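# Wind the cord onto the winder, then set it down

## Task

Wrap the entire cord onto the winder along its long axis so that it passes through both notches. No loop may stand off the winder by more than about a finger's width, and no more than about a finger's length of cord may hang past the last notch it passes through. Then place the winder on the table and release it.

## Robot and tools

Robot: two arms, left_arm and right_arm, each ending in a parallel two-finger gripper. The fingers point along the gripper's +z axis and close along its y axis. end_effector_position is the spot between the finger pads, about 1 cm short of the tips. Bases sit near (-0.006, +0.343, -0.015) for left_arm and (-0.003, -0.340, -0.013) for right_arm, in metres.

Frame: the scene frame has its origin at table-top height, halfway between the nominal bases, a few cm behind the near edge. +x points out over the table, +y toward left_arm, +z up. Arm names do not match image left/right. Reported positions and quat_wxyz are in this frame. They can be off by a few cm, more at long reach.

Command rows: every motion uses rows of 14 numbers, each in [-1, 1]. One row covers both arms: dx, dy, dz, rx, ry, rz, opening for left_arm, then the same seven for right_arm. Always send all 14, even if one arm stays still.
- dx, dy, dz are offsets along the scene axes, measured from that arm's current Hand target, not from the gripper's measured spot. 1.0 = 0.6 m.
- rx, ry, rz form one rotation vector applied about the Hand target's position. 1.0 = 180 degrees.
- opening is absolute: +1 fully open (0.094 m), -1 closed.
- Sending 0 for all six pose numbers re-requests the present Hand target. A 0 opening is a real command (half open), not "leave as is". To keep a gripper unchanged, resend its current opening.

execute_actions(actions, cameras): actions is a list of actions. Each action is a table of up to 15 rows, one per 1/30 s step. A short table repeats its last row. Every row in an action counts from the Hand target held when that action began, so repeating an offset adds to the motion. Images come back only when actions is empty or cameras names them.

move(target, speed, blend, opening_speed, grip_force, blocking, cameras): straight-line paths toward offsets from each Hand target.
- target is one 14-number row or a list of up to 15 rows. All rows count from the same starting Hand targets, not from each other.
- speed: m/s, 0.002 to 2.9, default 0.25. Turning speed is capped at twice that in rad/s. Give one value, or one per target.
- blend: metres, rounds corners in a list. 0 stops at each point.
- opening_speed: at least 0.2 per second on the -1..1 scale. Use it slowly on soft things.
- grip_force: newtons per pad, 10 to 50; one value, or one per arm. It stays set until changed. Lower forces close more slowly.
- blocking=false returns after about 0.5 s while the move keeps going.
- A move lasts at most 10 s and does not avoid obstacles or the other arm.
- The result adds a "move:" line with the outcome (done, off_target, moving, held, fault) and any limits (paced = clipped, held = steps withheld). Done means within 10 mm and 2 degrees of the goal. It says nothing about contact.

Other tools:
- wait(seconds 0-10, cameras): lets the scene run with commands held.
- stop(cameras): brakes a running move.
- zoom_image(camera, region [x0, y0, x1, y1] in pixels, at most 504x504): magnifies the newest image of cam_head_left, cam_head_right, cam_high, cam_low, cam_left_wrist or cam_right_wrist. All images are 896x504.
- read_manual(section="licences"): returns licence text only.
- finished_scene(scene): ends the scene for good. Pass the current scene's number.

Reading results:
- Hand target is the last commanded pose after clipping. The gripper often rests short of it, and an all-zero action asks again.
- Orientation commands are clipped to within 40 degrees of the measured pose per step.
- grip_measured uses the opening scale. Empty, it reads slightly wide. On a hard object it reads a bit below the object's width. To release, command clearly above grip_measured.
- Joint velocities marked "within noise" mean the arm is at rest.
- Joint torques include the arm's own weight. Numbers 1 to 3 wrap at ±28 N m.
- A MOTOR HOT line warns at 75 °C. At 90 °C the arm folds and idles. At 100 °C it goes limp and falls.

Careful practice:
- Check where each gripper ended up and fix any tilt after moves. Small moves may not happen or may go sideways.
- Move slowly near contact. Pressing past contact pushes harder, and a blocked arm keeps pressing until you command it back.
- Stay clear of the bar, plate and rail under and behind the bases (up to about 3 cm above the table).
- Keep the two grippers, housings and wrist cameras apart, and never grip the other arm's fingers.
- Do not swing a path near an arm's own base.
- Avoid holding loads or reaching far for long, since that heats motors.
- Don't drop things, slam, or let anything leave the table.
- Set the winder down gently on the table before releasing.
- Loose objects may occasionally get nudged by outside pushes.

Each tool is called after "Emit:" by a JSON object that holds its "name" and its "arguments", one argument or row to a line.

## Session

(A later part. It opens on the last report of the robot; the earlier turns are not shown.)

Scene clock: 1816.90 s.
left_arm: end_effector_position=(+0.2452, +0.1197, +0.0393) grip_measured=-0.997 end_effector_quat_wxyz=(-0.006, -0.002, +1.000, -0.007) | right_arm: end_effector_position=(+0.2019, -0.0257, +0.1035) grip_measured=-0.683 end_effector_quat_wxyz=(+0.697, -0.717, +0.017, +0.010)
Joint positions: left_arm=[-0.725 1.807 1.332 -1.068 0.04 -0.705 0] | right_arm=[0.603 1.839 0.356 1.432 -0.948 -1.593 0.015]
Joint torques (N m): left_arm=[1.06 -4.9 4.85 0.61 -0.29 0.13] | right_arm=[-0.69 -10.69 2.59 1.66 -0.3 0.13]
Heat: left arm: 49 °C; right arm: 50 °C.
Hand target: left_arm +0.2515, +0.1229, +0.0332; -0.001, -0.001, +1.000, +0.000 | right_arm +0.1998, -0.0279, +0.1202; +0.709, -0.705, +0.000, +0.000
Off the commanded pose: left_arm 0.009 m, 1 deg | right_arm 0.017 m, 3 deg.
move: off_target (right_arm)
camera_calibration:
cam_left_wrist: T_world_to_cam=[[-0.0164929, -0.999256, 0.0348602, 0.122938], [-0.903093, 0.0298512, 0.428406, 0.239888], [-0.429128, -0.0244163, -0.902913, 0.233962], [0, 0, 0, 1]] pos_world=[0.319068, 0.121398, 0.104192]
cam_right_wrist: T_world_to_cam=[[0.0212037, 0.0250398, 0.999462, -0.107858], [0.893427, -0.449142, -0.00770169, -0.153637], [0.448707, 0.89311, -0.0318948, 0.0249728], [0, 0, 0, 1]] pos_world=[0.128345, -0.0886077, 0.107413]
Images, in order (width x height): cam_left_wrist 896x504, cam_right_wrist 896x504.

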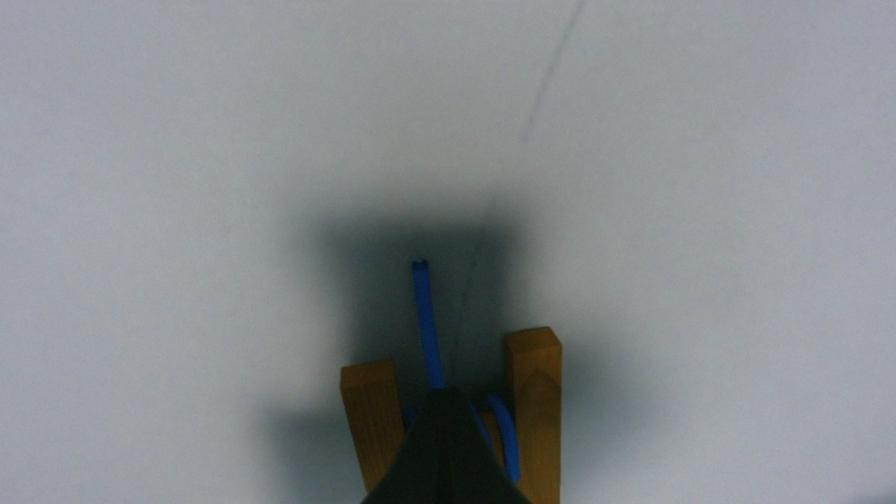

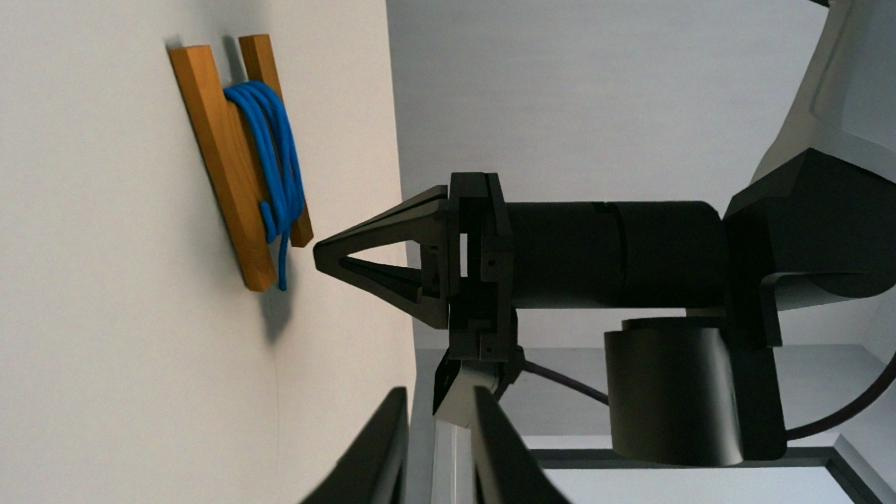

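Emit:
{"name": "move", "arguments": {
  "target": [0.0, 0.005, -0.013, 0, 0, 0, -1, 0, 0, 0, 0, 0, 0, -0.68],
  "speed": 0.05,
  "cameras": ["cam_left_wrist", "cam_right_wrist"]
}}

Scene clock: 1823.20 s.
left_arm: end_effector_position=(+0.2455, +0.1234, +0.0300) grip_measured=-0.997 end_effector_quat_wxyz=(-0.008, -0.003, +1.000, -0.005) | right_arm: end_effector_position=(+0.2019, -0.0257, +0.1035) grip_measured=-0.683 end_effector_quat_wxyz=(+0.697, -0.717, +0.017, +0.010)
Joint positions: left_arm=[-0.717 1.814 1.302 -1.036 0.04 -0.698 0] | right_arm=[0.603 1.839 0.356 1.432 -0.948 -1.593 0.015]
Joint torques (N m): left_arm=[0.84 -5.19 4.85 0.62 -0.29 0.12] | right_arm=[-0.88 -10.44 2.61 1.7 -0.25 0.17]
Heat: left arm: 48 °C; right arm: 50 °C.
Hand target: left_arm +0.2515, +0.1259, +0.0254; -0.001, -0.001, +1.000, +0.000 | right_arm +0.1998, -0.0279, +0.1202; +0.709, -0.705, +0.000, +0.000
Off the commanded pose: left_arm 0.008 m, 1 deg | right_arm 0.017 m, 3 deg.
move: off_target (right_arm)
camera_calibration:
cam_left_wrist: T_world_to_cam=[[-0.014405, -0.999388, 0.0318626, 0.126509], [-0.901683, 0.026756, 0.431568, 0.244026], [-0.432157, -0.0225133, -0.901517, 0.22633], [0, 0, 0, 1]] pos_world=[0.319666, 0.124998, 0.0946954]
cam_right_wrist: T_world_to_cam=[[0.0212037, 0.0250398, 0.999462, -0.107858], [0.893427, -0.449142, -0.00770169, -0.153637], [0.448707, 0.89311, -0.0318948, 0.0249728], [0, 0, 0, 1]] pos_world=[0.128345, -0.0886077, 0.107413]
Images, in order (width x height): cam_left_wrist 896x504, cam_right_wrist 896x504.

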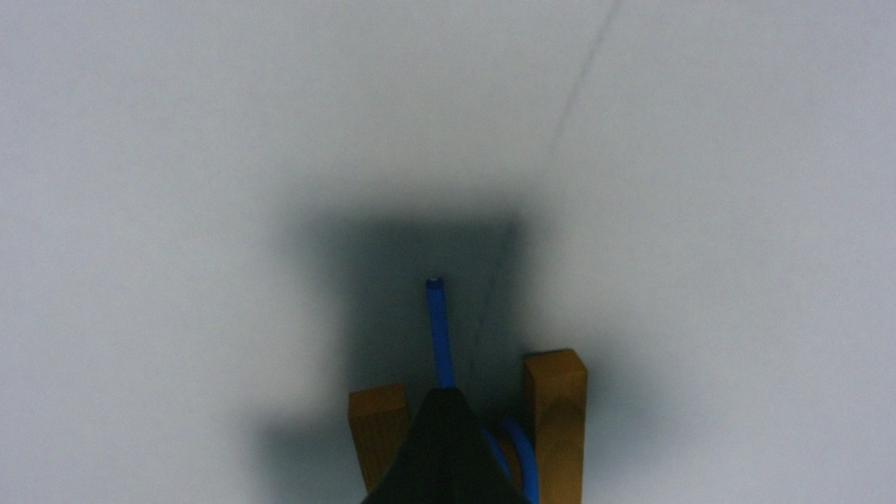

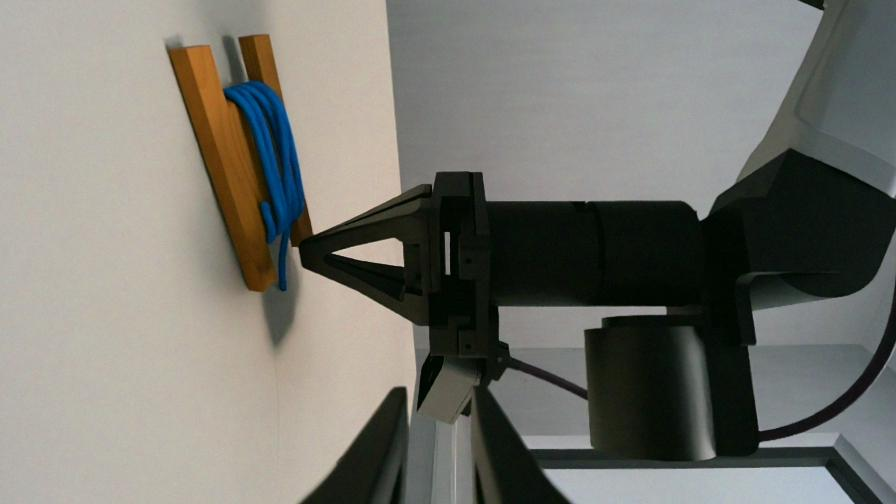

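Emit:
{"name": "move", "arguments": {
  "target": [0.0, 0.0, -0.014, 0, 0, 0, -1, 0, 0, 0, 0, 0, 0, -0.68],
  "speed": 0.05,
  "cameras": ["cam_left_wrist", "cam_right_wrist"]
}}

Scene clock: 1827.93 s.
left_arm: end_effector_position=(+0.2458, +0.1234, +0.0217) grip_measured=-0.997 end_effector_quat_wxyz=(-0.008, -0.003, +1.000, -0.005) | right_arm: end_effector_position=(+0.2019, -0.0257, +0.1035) grip_measured=-0.683 end_effector_quat_wxyz=(+0.697, -0.717, +0.017, +0.010)
Joint positions: left_arm=[-0.717 1.824 1.28 -1.004 0.04 -0.698 0] | right_arm=[0.603 1.839 0.356 1.432 -0.948 -1.593 0.015]
Joint torques (N m): left_arm=[0.81 -5.3 4.77 0.6 -0.29 0.12] | right_arm=[-1.06 -10.39 2.59 1.72 -0.24 0.08]
Heat: left arm: 48 °C; right arm: 50 °C.
Hand target: left_arm +0.2516, +0.1258, +0.0171; +0.000, -0.001, +1.000, +0.000 | right_arm +0.1998, -0.0279, +0.1202; +0.709, -0.705, +0.000, +0.000
Off the commanded pose: left_arm 0.008 m, 1 deg | right_arm 0.017 m, 3 deg.
move: off_target (right_arm)
camera_calibration:
cam_left_wrist: T_world_to_cam=[[-0.0144169, -0.999381, 0.0320804, 0.126762], [-0.901799, 0.0268547, 0.43132, 0.247924], [-0.431915, -0.0227118, -0.901628, 0.218933], [0, 0, 0, 1]] pos_world=[0.319966, 0.124998, 0.0863952]
cam_right_wrist: T_world_to_cam=[[0.0212037, 0.0250398, 0.999462, -0.107858], [0.893427, -0.449142, -0.00770169, -0.153637], [0.448707, 0.89311, -0.0318948, 0.0249728], [0, 0, 0, 1]] pos_world=[0.128345, -0.0886077, 0.107413]
Images, in order (width x height): cam_left_wrist 896x504, cam_right_wrist 896x504.

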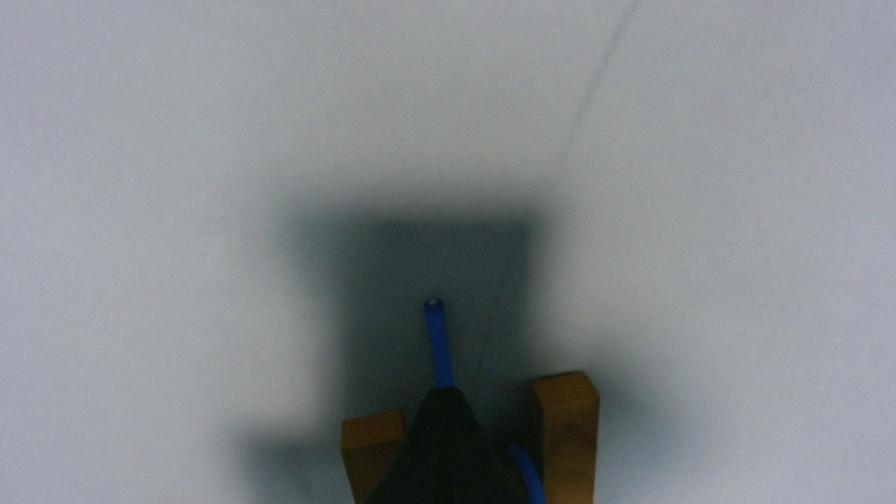

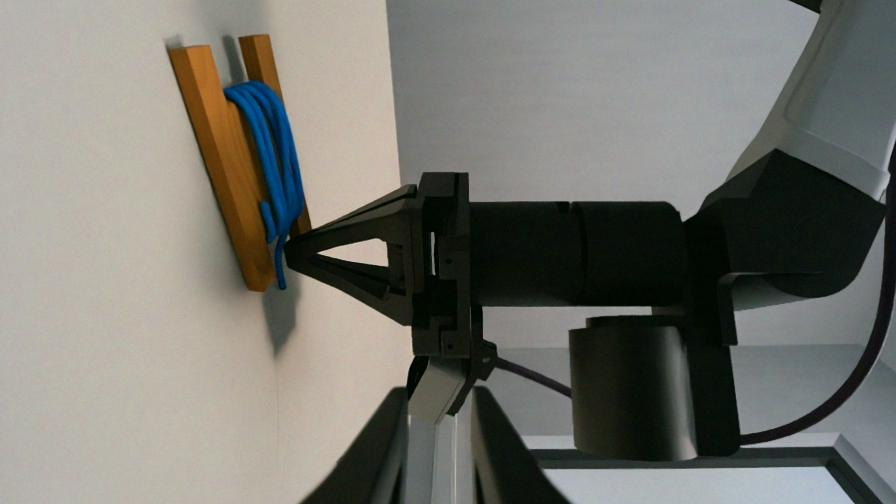

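Emit:
{"name": "move", "arguments": {
  "target": [0.0, 0.0, -0.008, 0, 0, 0, -1, 0, 0, 0, 0, 0, 0, -0.68],
  "speed": 0.04,
  "cameras": ["cam_left_wrist", "cam_right_wrist"]
}}

Scene clock: 1834.33 s.
left_arm: end_effector_position=(+0.2460, +0.1233, +0.0172) grip_measured=-0.997 end_effector_quat_wxyz=(-0.008, -0.003, +1.000, -0.005) | right_arm: end_effector_position=(+0.2019, -0.0257, +0.1035) grip_measured=-0.683 end_effector_quat_wxyz=(+0.697, -0.717, +0.017, +0.010)
Joint positions: left_arm=[-0.717 1.83 1.269 -0.986 0.04 -0.698 0] | right_arm=[0.603 1.839 0.356 1.432 -0.948 -1.593 0.015]
Joint torques (N m): left_arm=[0.79 -5.22 4.72 0.6 -0.28 0.12] | right_arm=[-1.03 -10.52 2.45 1.67 -0.32 0.06]
Heat: left arm: 47 °C; right arm: 50 °C.
Hand target: left_arm +0.2516, +0.1258, +0.0123; +0.000, -0.001, +1.000, +0.000 | right_arm +0.1998, -0.0279, +0.1202; +0.709, -0.705, +0.000, +0.000
Off the commanded pose: left_arm 0.008 m, 1 deg | right_arm 0.017 m, 3 deg.
move: off_target (right_arm)
camera_calibration:
cam_left_wrist: T_world_to_cam=[[-0.0144436, -0.999367, 0.0325211, 0.126878], [-0.902032, 0.0270565, 0.43082, 0.250046], [-0.431427, -0.0231125, -0.901852, 0.214831], [0, 0, 0, 1]] pos_world=[0.320066, 0.124998, 0.0818947]
cam_right_wrist: T_world_to_cam=[[0.0212037, 0.0250398, 0.999462, -0.107858], [0.893427, -0.449142, -0.00770169, -0.153637], [0.448707, 0.89311, -0.0318948, 0.0249728], [0, 0, 0, 1]] pos_world=[0.128345, -0.0886077, 0.107413]
Images, in order (width x height): cam_left_wrist 896x504, cam_right_wrist 896x504.

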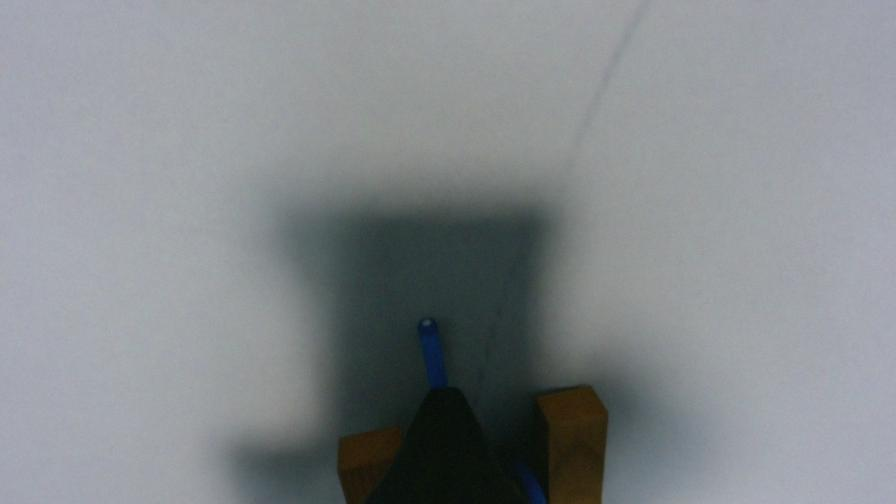

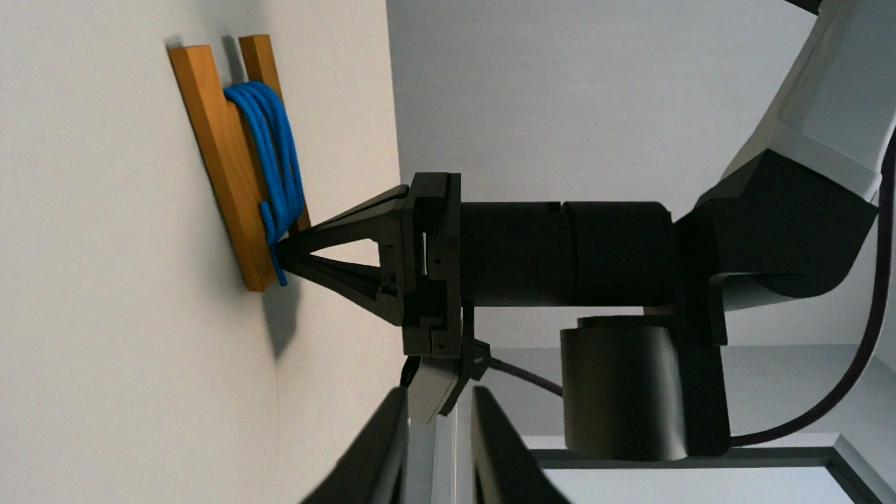

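Emit:
{"name": "move", "arguments": {
  "target": [0.0, 0.0, -0.008, 0, 0, 0, -1, 0, 0, 0, 0, 0, 0, -0.68],
  "speed": 0.04,
  "cameras": ["cam_right_wrist"]
}}

Emit:
{"name": "zoom_image", "arguments": {
  "camera": "cam_right_wrist",
  "region": [140, 20, 400, 310]
}}

Scene clock: 1839.73 s.
left_arm: end_effector_position=(+0.2466, +0.1230, +0.0162) grip_measured=-0.997 end_effector_quat_wxyz=(-0.006, -0.003, +1.000, -0.007) | right_arm: end_effector_position=(+0.2019, -0.0257, +0.1035) grip_measured=-0.683 end_effector_quat_wxyz=(+0.697, -0.717, +0.017, +0.010)
Joint positions: left_arm=[-0.717 1.83 1.265 -0.978 0.04 -0.698 0] | right_arm=[0.603 1.839 0.356 1.432 -0.948 -1.593 0.015]
Joint torques (N m): left_arm=[0.75 -4.74 4.08 0.75 -0.29 0.12] | right_arm=[-1.01 -10.37 2.39 1.72 -0.25 0.18]
Heat: left arm: 47 °C; right arm: 50 °C.
Hand target: left_arm +0.2516, +0.1258, +0.0075; +0.000, -0.001, +1.000, +0.000 | right_arm +0.1998, -0.0279, +0.1202; +0.709, -0.705, +0.000, +0.000
Off the commanded pose: left_arm 0.010 m, 1 deg | right_arm 0.017 m, 3 deg.
move: off_target (right_arm)
camera_calibration:
cam_right_wrist: T_world_to_cam=[[0.0212037, 0.0250398, 0.999462, -0.107858], [0.893427, -0.449142, -0.00770169, -0.153637], [0.448707, 0.89311, -0.0318948, 0.0249728], [0, 0, 0, 1]] pos_world=[0.128345, -0.0886077, 0.107413]
Images, in order (width x height): cam_right_wrist 896x504.

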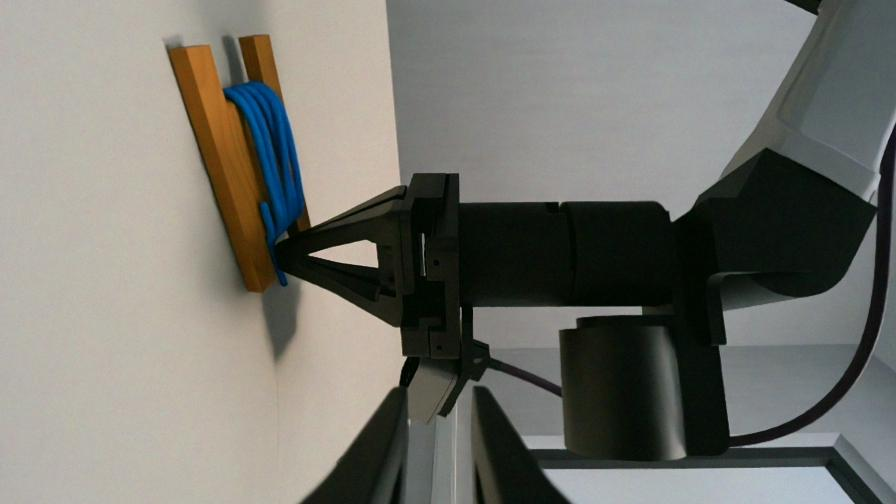

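Scaled by 1.738 from the camera's 896x504 image, which has a finer 1280x720 frame.

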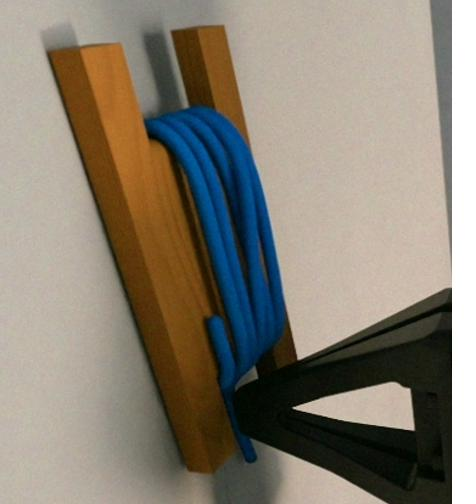

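Emit:
{"name": "move", "arguments": {
  "target": [0.0, 0.0, 0.12, 0, 0, 0, -1, 0, 0, 0, 0, 0, 0, -0.68],
  "speed": 0.08,
  "cameras": ["cam_left_wrist", "cam_right_wrist"]
}}

Emit:
{"name": "zoom_image", "arguments": {
  "camera": "cam_right_wrist",
  "region": [140, 20, 360, 310]
}}

Emit:
{"name": "zoom_image", "arguments": {
  "camera": "cam_left_wrist",
  "region": [330, 100, 570, 420]
}}

Scene clock: 1847.47 s.
left_arm: end_effector_position=(+0.2448, +0.1244, +0.0590) grip_measured=-0.997 end_effector_quat_wxyz=(-0.025, -0.003, +1.000, +0.009) | right_arm: end_effector_position=(+0.2019, -0.0257, +0.1035) grip_measured=-0.683 end_effector_quat_wxyz=(+0.697, -0.717, +0.017, +0.010)
Joint positions: left_arm=[-0.714 1.824 1.431 -1.2 0.04 -0.696 0] | right_arm=[0.603 1.839 0.356 1.432 -0.948 -1.593 0.015]
Joint torques (N m): left_arm=[0.88 -9.43 7.36 0.07 -0.29 0.12] | right_arm=[-0.95 -10.51 2.54 1.72 -0.27 0.11]
Heat: left arm: 46 °C; right arm: 50 °C.
Hand target: left_arm +0.2515, +0.1258, +0.0794; +0.000, -0.001, +1.000, +0.000 | right_arm +0.1998, -0.0279, +0.1202; +0.709, -0.705, +0.000, +0.000
Off the commanded pose: left_arm 0.022 m, 3 deg | right_arm 0.017 m, 3 deg.
move: off_target (left_arm, right_arm)
camera_calibration:
cam_left_wrist: T_world_to_cam=[[-0.0128639, -0.999909, 0.00409967, 0.127917], [-0.886747, 0.0133026, 0.462064, 0.227086], [-0.462077, 0.0023086, -0.886837, 0.255488], [0, 0, 0, 1]] pos_world=[0.321069, 0.124295, 0.121123]
cam_right_wrist: T_world_to_cam=[[0.0212037, 0.0250398, 0.999462, -0.107858], [0.893427, -0.449142, -0.00770169, -0.153637], [0.448707, 0.89311, -0.0318948, 0.0249728], [0, 0, 0, 1]] pos_world=[0.128345, -0.0886077, 0.107413]
Images, in order (width x height): cam_left_wrist 896x504, cam_right_wrist 896x504.

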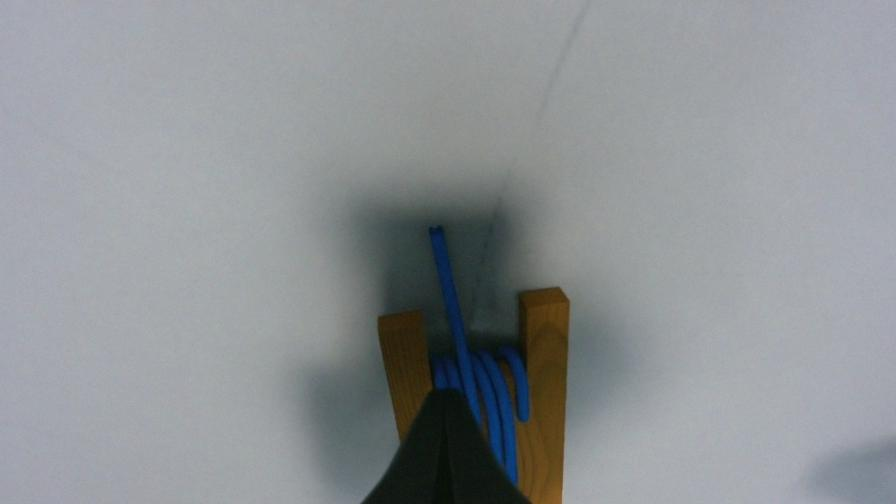

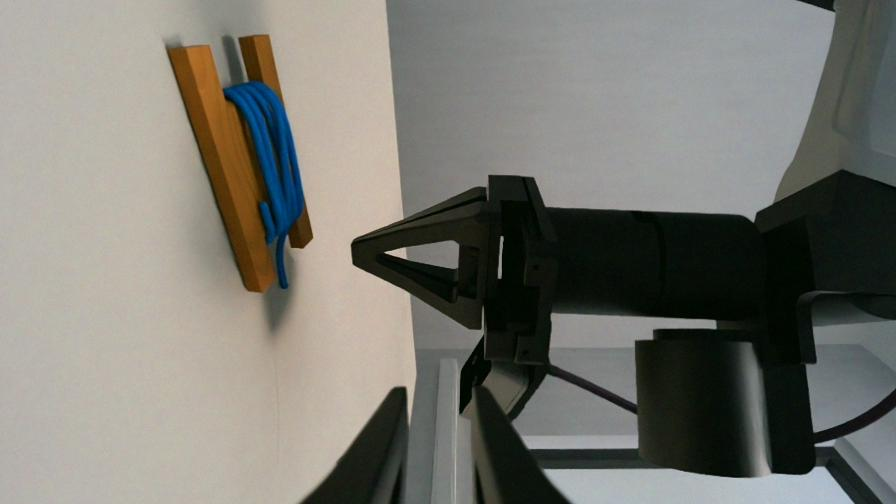

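Scaled by 1.738 from the camera's 896x504 image, which has a finer 1280x720 frame.

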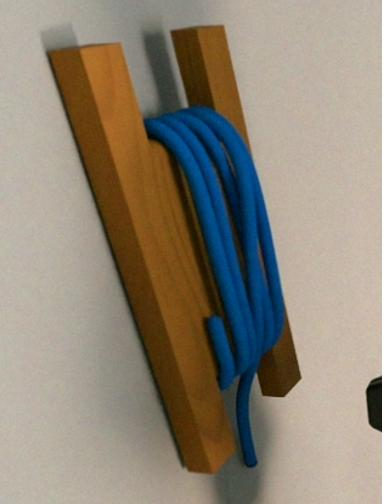

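Scaled by 1.575 from the camera's 896x504 image, which has a finer 1280x720 frame.

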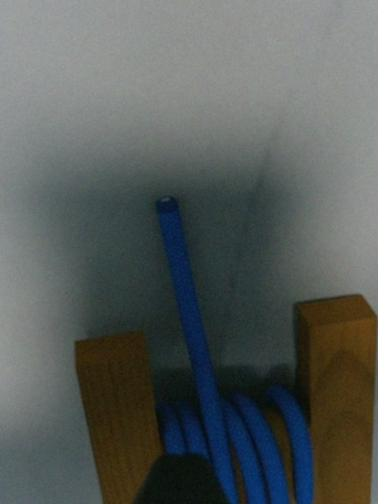

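Emit:
{"name": "zoom_image", "arguments": {
  "camera": "cam_right_wrist",
  "region": [220, 190, 340, 310]
}}

Scaled by 4.200 from the camera's 896x504 image, which has a finer 1280x720 frame.

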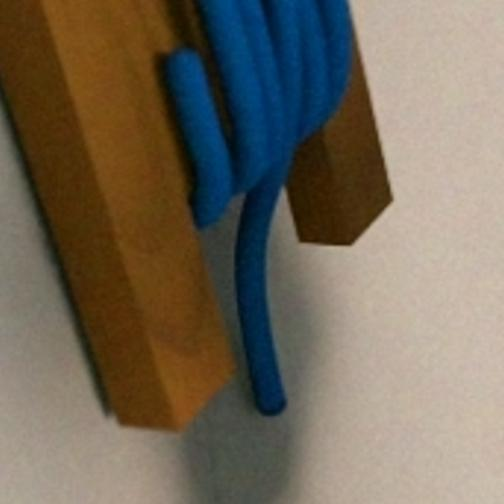

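Emit:
{"name": "move", "arguments": {
  "target": [0.0, 0.0, 0.1, 0, 0, 0, -1, 0, 0, 0, 0, 0, 0, -0.68],
  "speed": 0.15,
  "cameras": ["cam_left_wrist", "cam_right_wrist"]
}}

Scene clock: 1897.17 s.
left_arm: end_effector_position=(+0.2482, +0.1216, +0.1218) grip_measured=-0.997 end_effector_quat_wxyz=(-0.021, -0.003, +1.000, +0.006) | right_arm: end_effector_position=(+0.2019, -0.0257, +0.1035) grip_measured=-0.683 end_effector_quat_wxyz=(+0.697, -0.717, +0.017, +0.010)
Joint positions: left_arm=[-0.71 1.817 1.674 -1.439 0.04 -0.692 0] | right_arm=[0.603 1.839 0.356 1.432 -0.948 -1.593 0.015]
Joint torques (N m): left_arm=[0.87 -8.73 7.34 0.09 -0.29 0.12] | right_arm=[-0.92 -10.54 2.5 1.67 -0.2 0.12]
Heat: left arm: 54 °C; right arm: 51 °C.
Hand target: left_arm +0.2515, +0.1258, +0.1395; +0.000, -0.001, +1.000, +0.000 | right_arm +0.1998, -0.0279, +0.1202; +0.709, -0.705, +0.000, +0.000
Off the commanded pose: left_arm 0.018 m, 2 deg | right_arm 0.017 m, 3 deg.
move: off_target (left_arm, right_arm)
camera_calibration:
cam_left_wrist: T_world_to_cam=[[-0.0130948, -0.99986, 0.0103981, 0.124201], [-0.890265, 0.0163928, 0.455148, 0.202391], [-0.455255, -0.00329694, -0.890355, 0.312264], [0, 0, 0, 1]] pos_world=[0.323968, 0.121896, 0.184617]
cam_right_wrist: T_world_to_cam=[[0.0212037, 0.0250398, 0.999462, -0.107858], [0.893427, -0.449142, -0.00770169, -0.153637], [0.448707, 0.89311, -0.0318948, 0.0249728], [0, 0, 0, 1]] pos_world=[0.128345, -0.0886077, 0.107413]
Images, in order (width x height): cam_left_wrist 896x504, cam_right_wrist 896x504.

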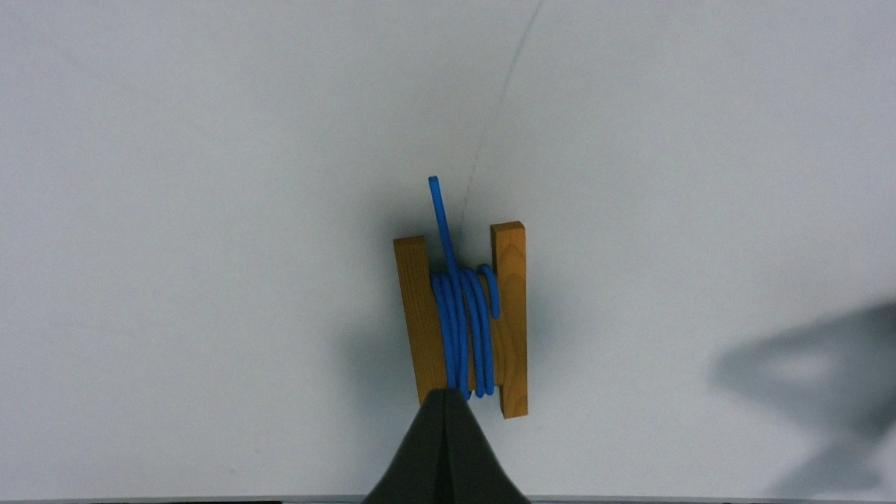

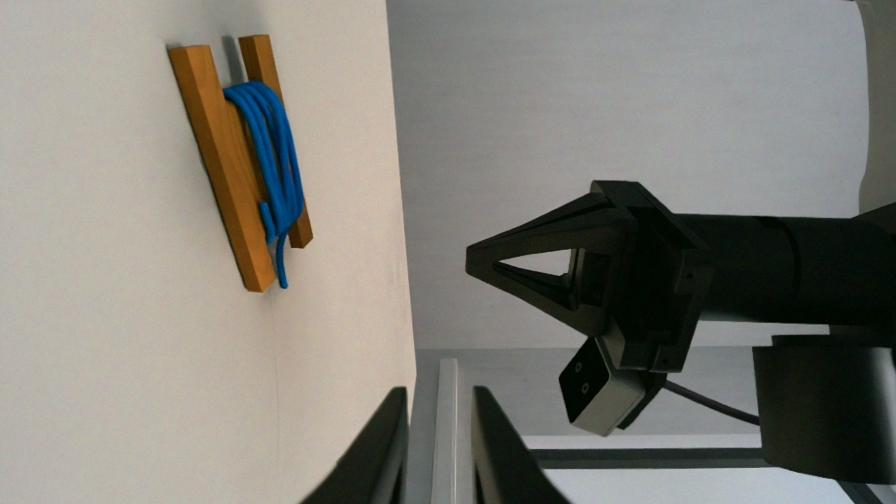

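Emit:
{"name": "finished_scene", "arguments": {
  "scene": 2
}}

The scene is finished: the task was done.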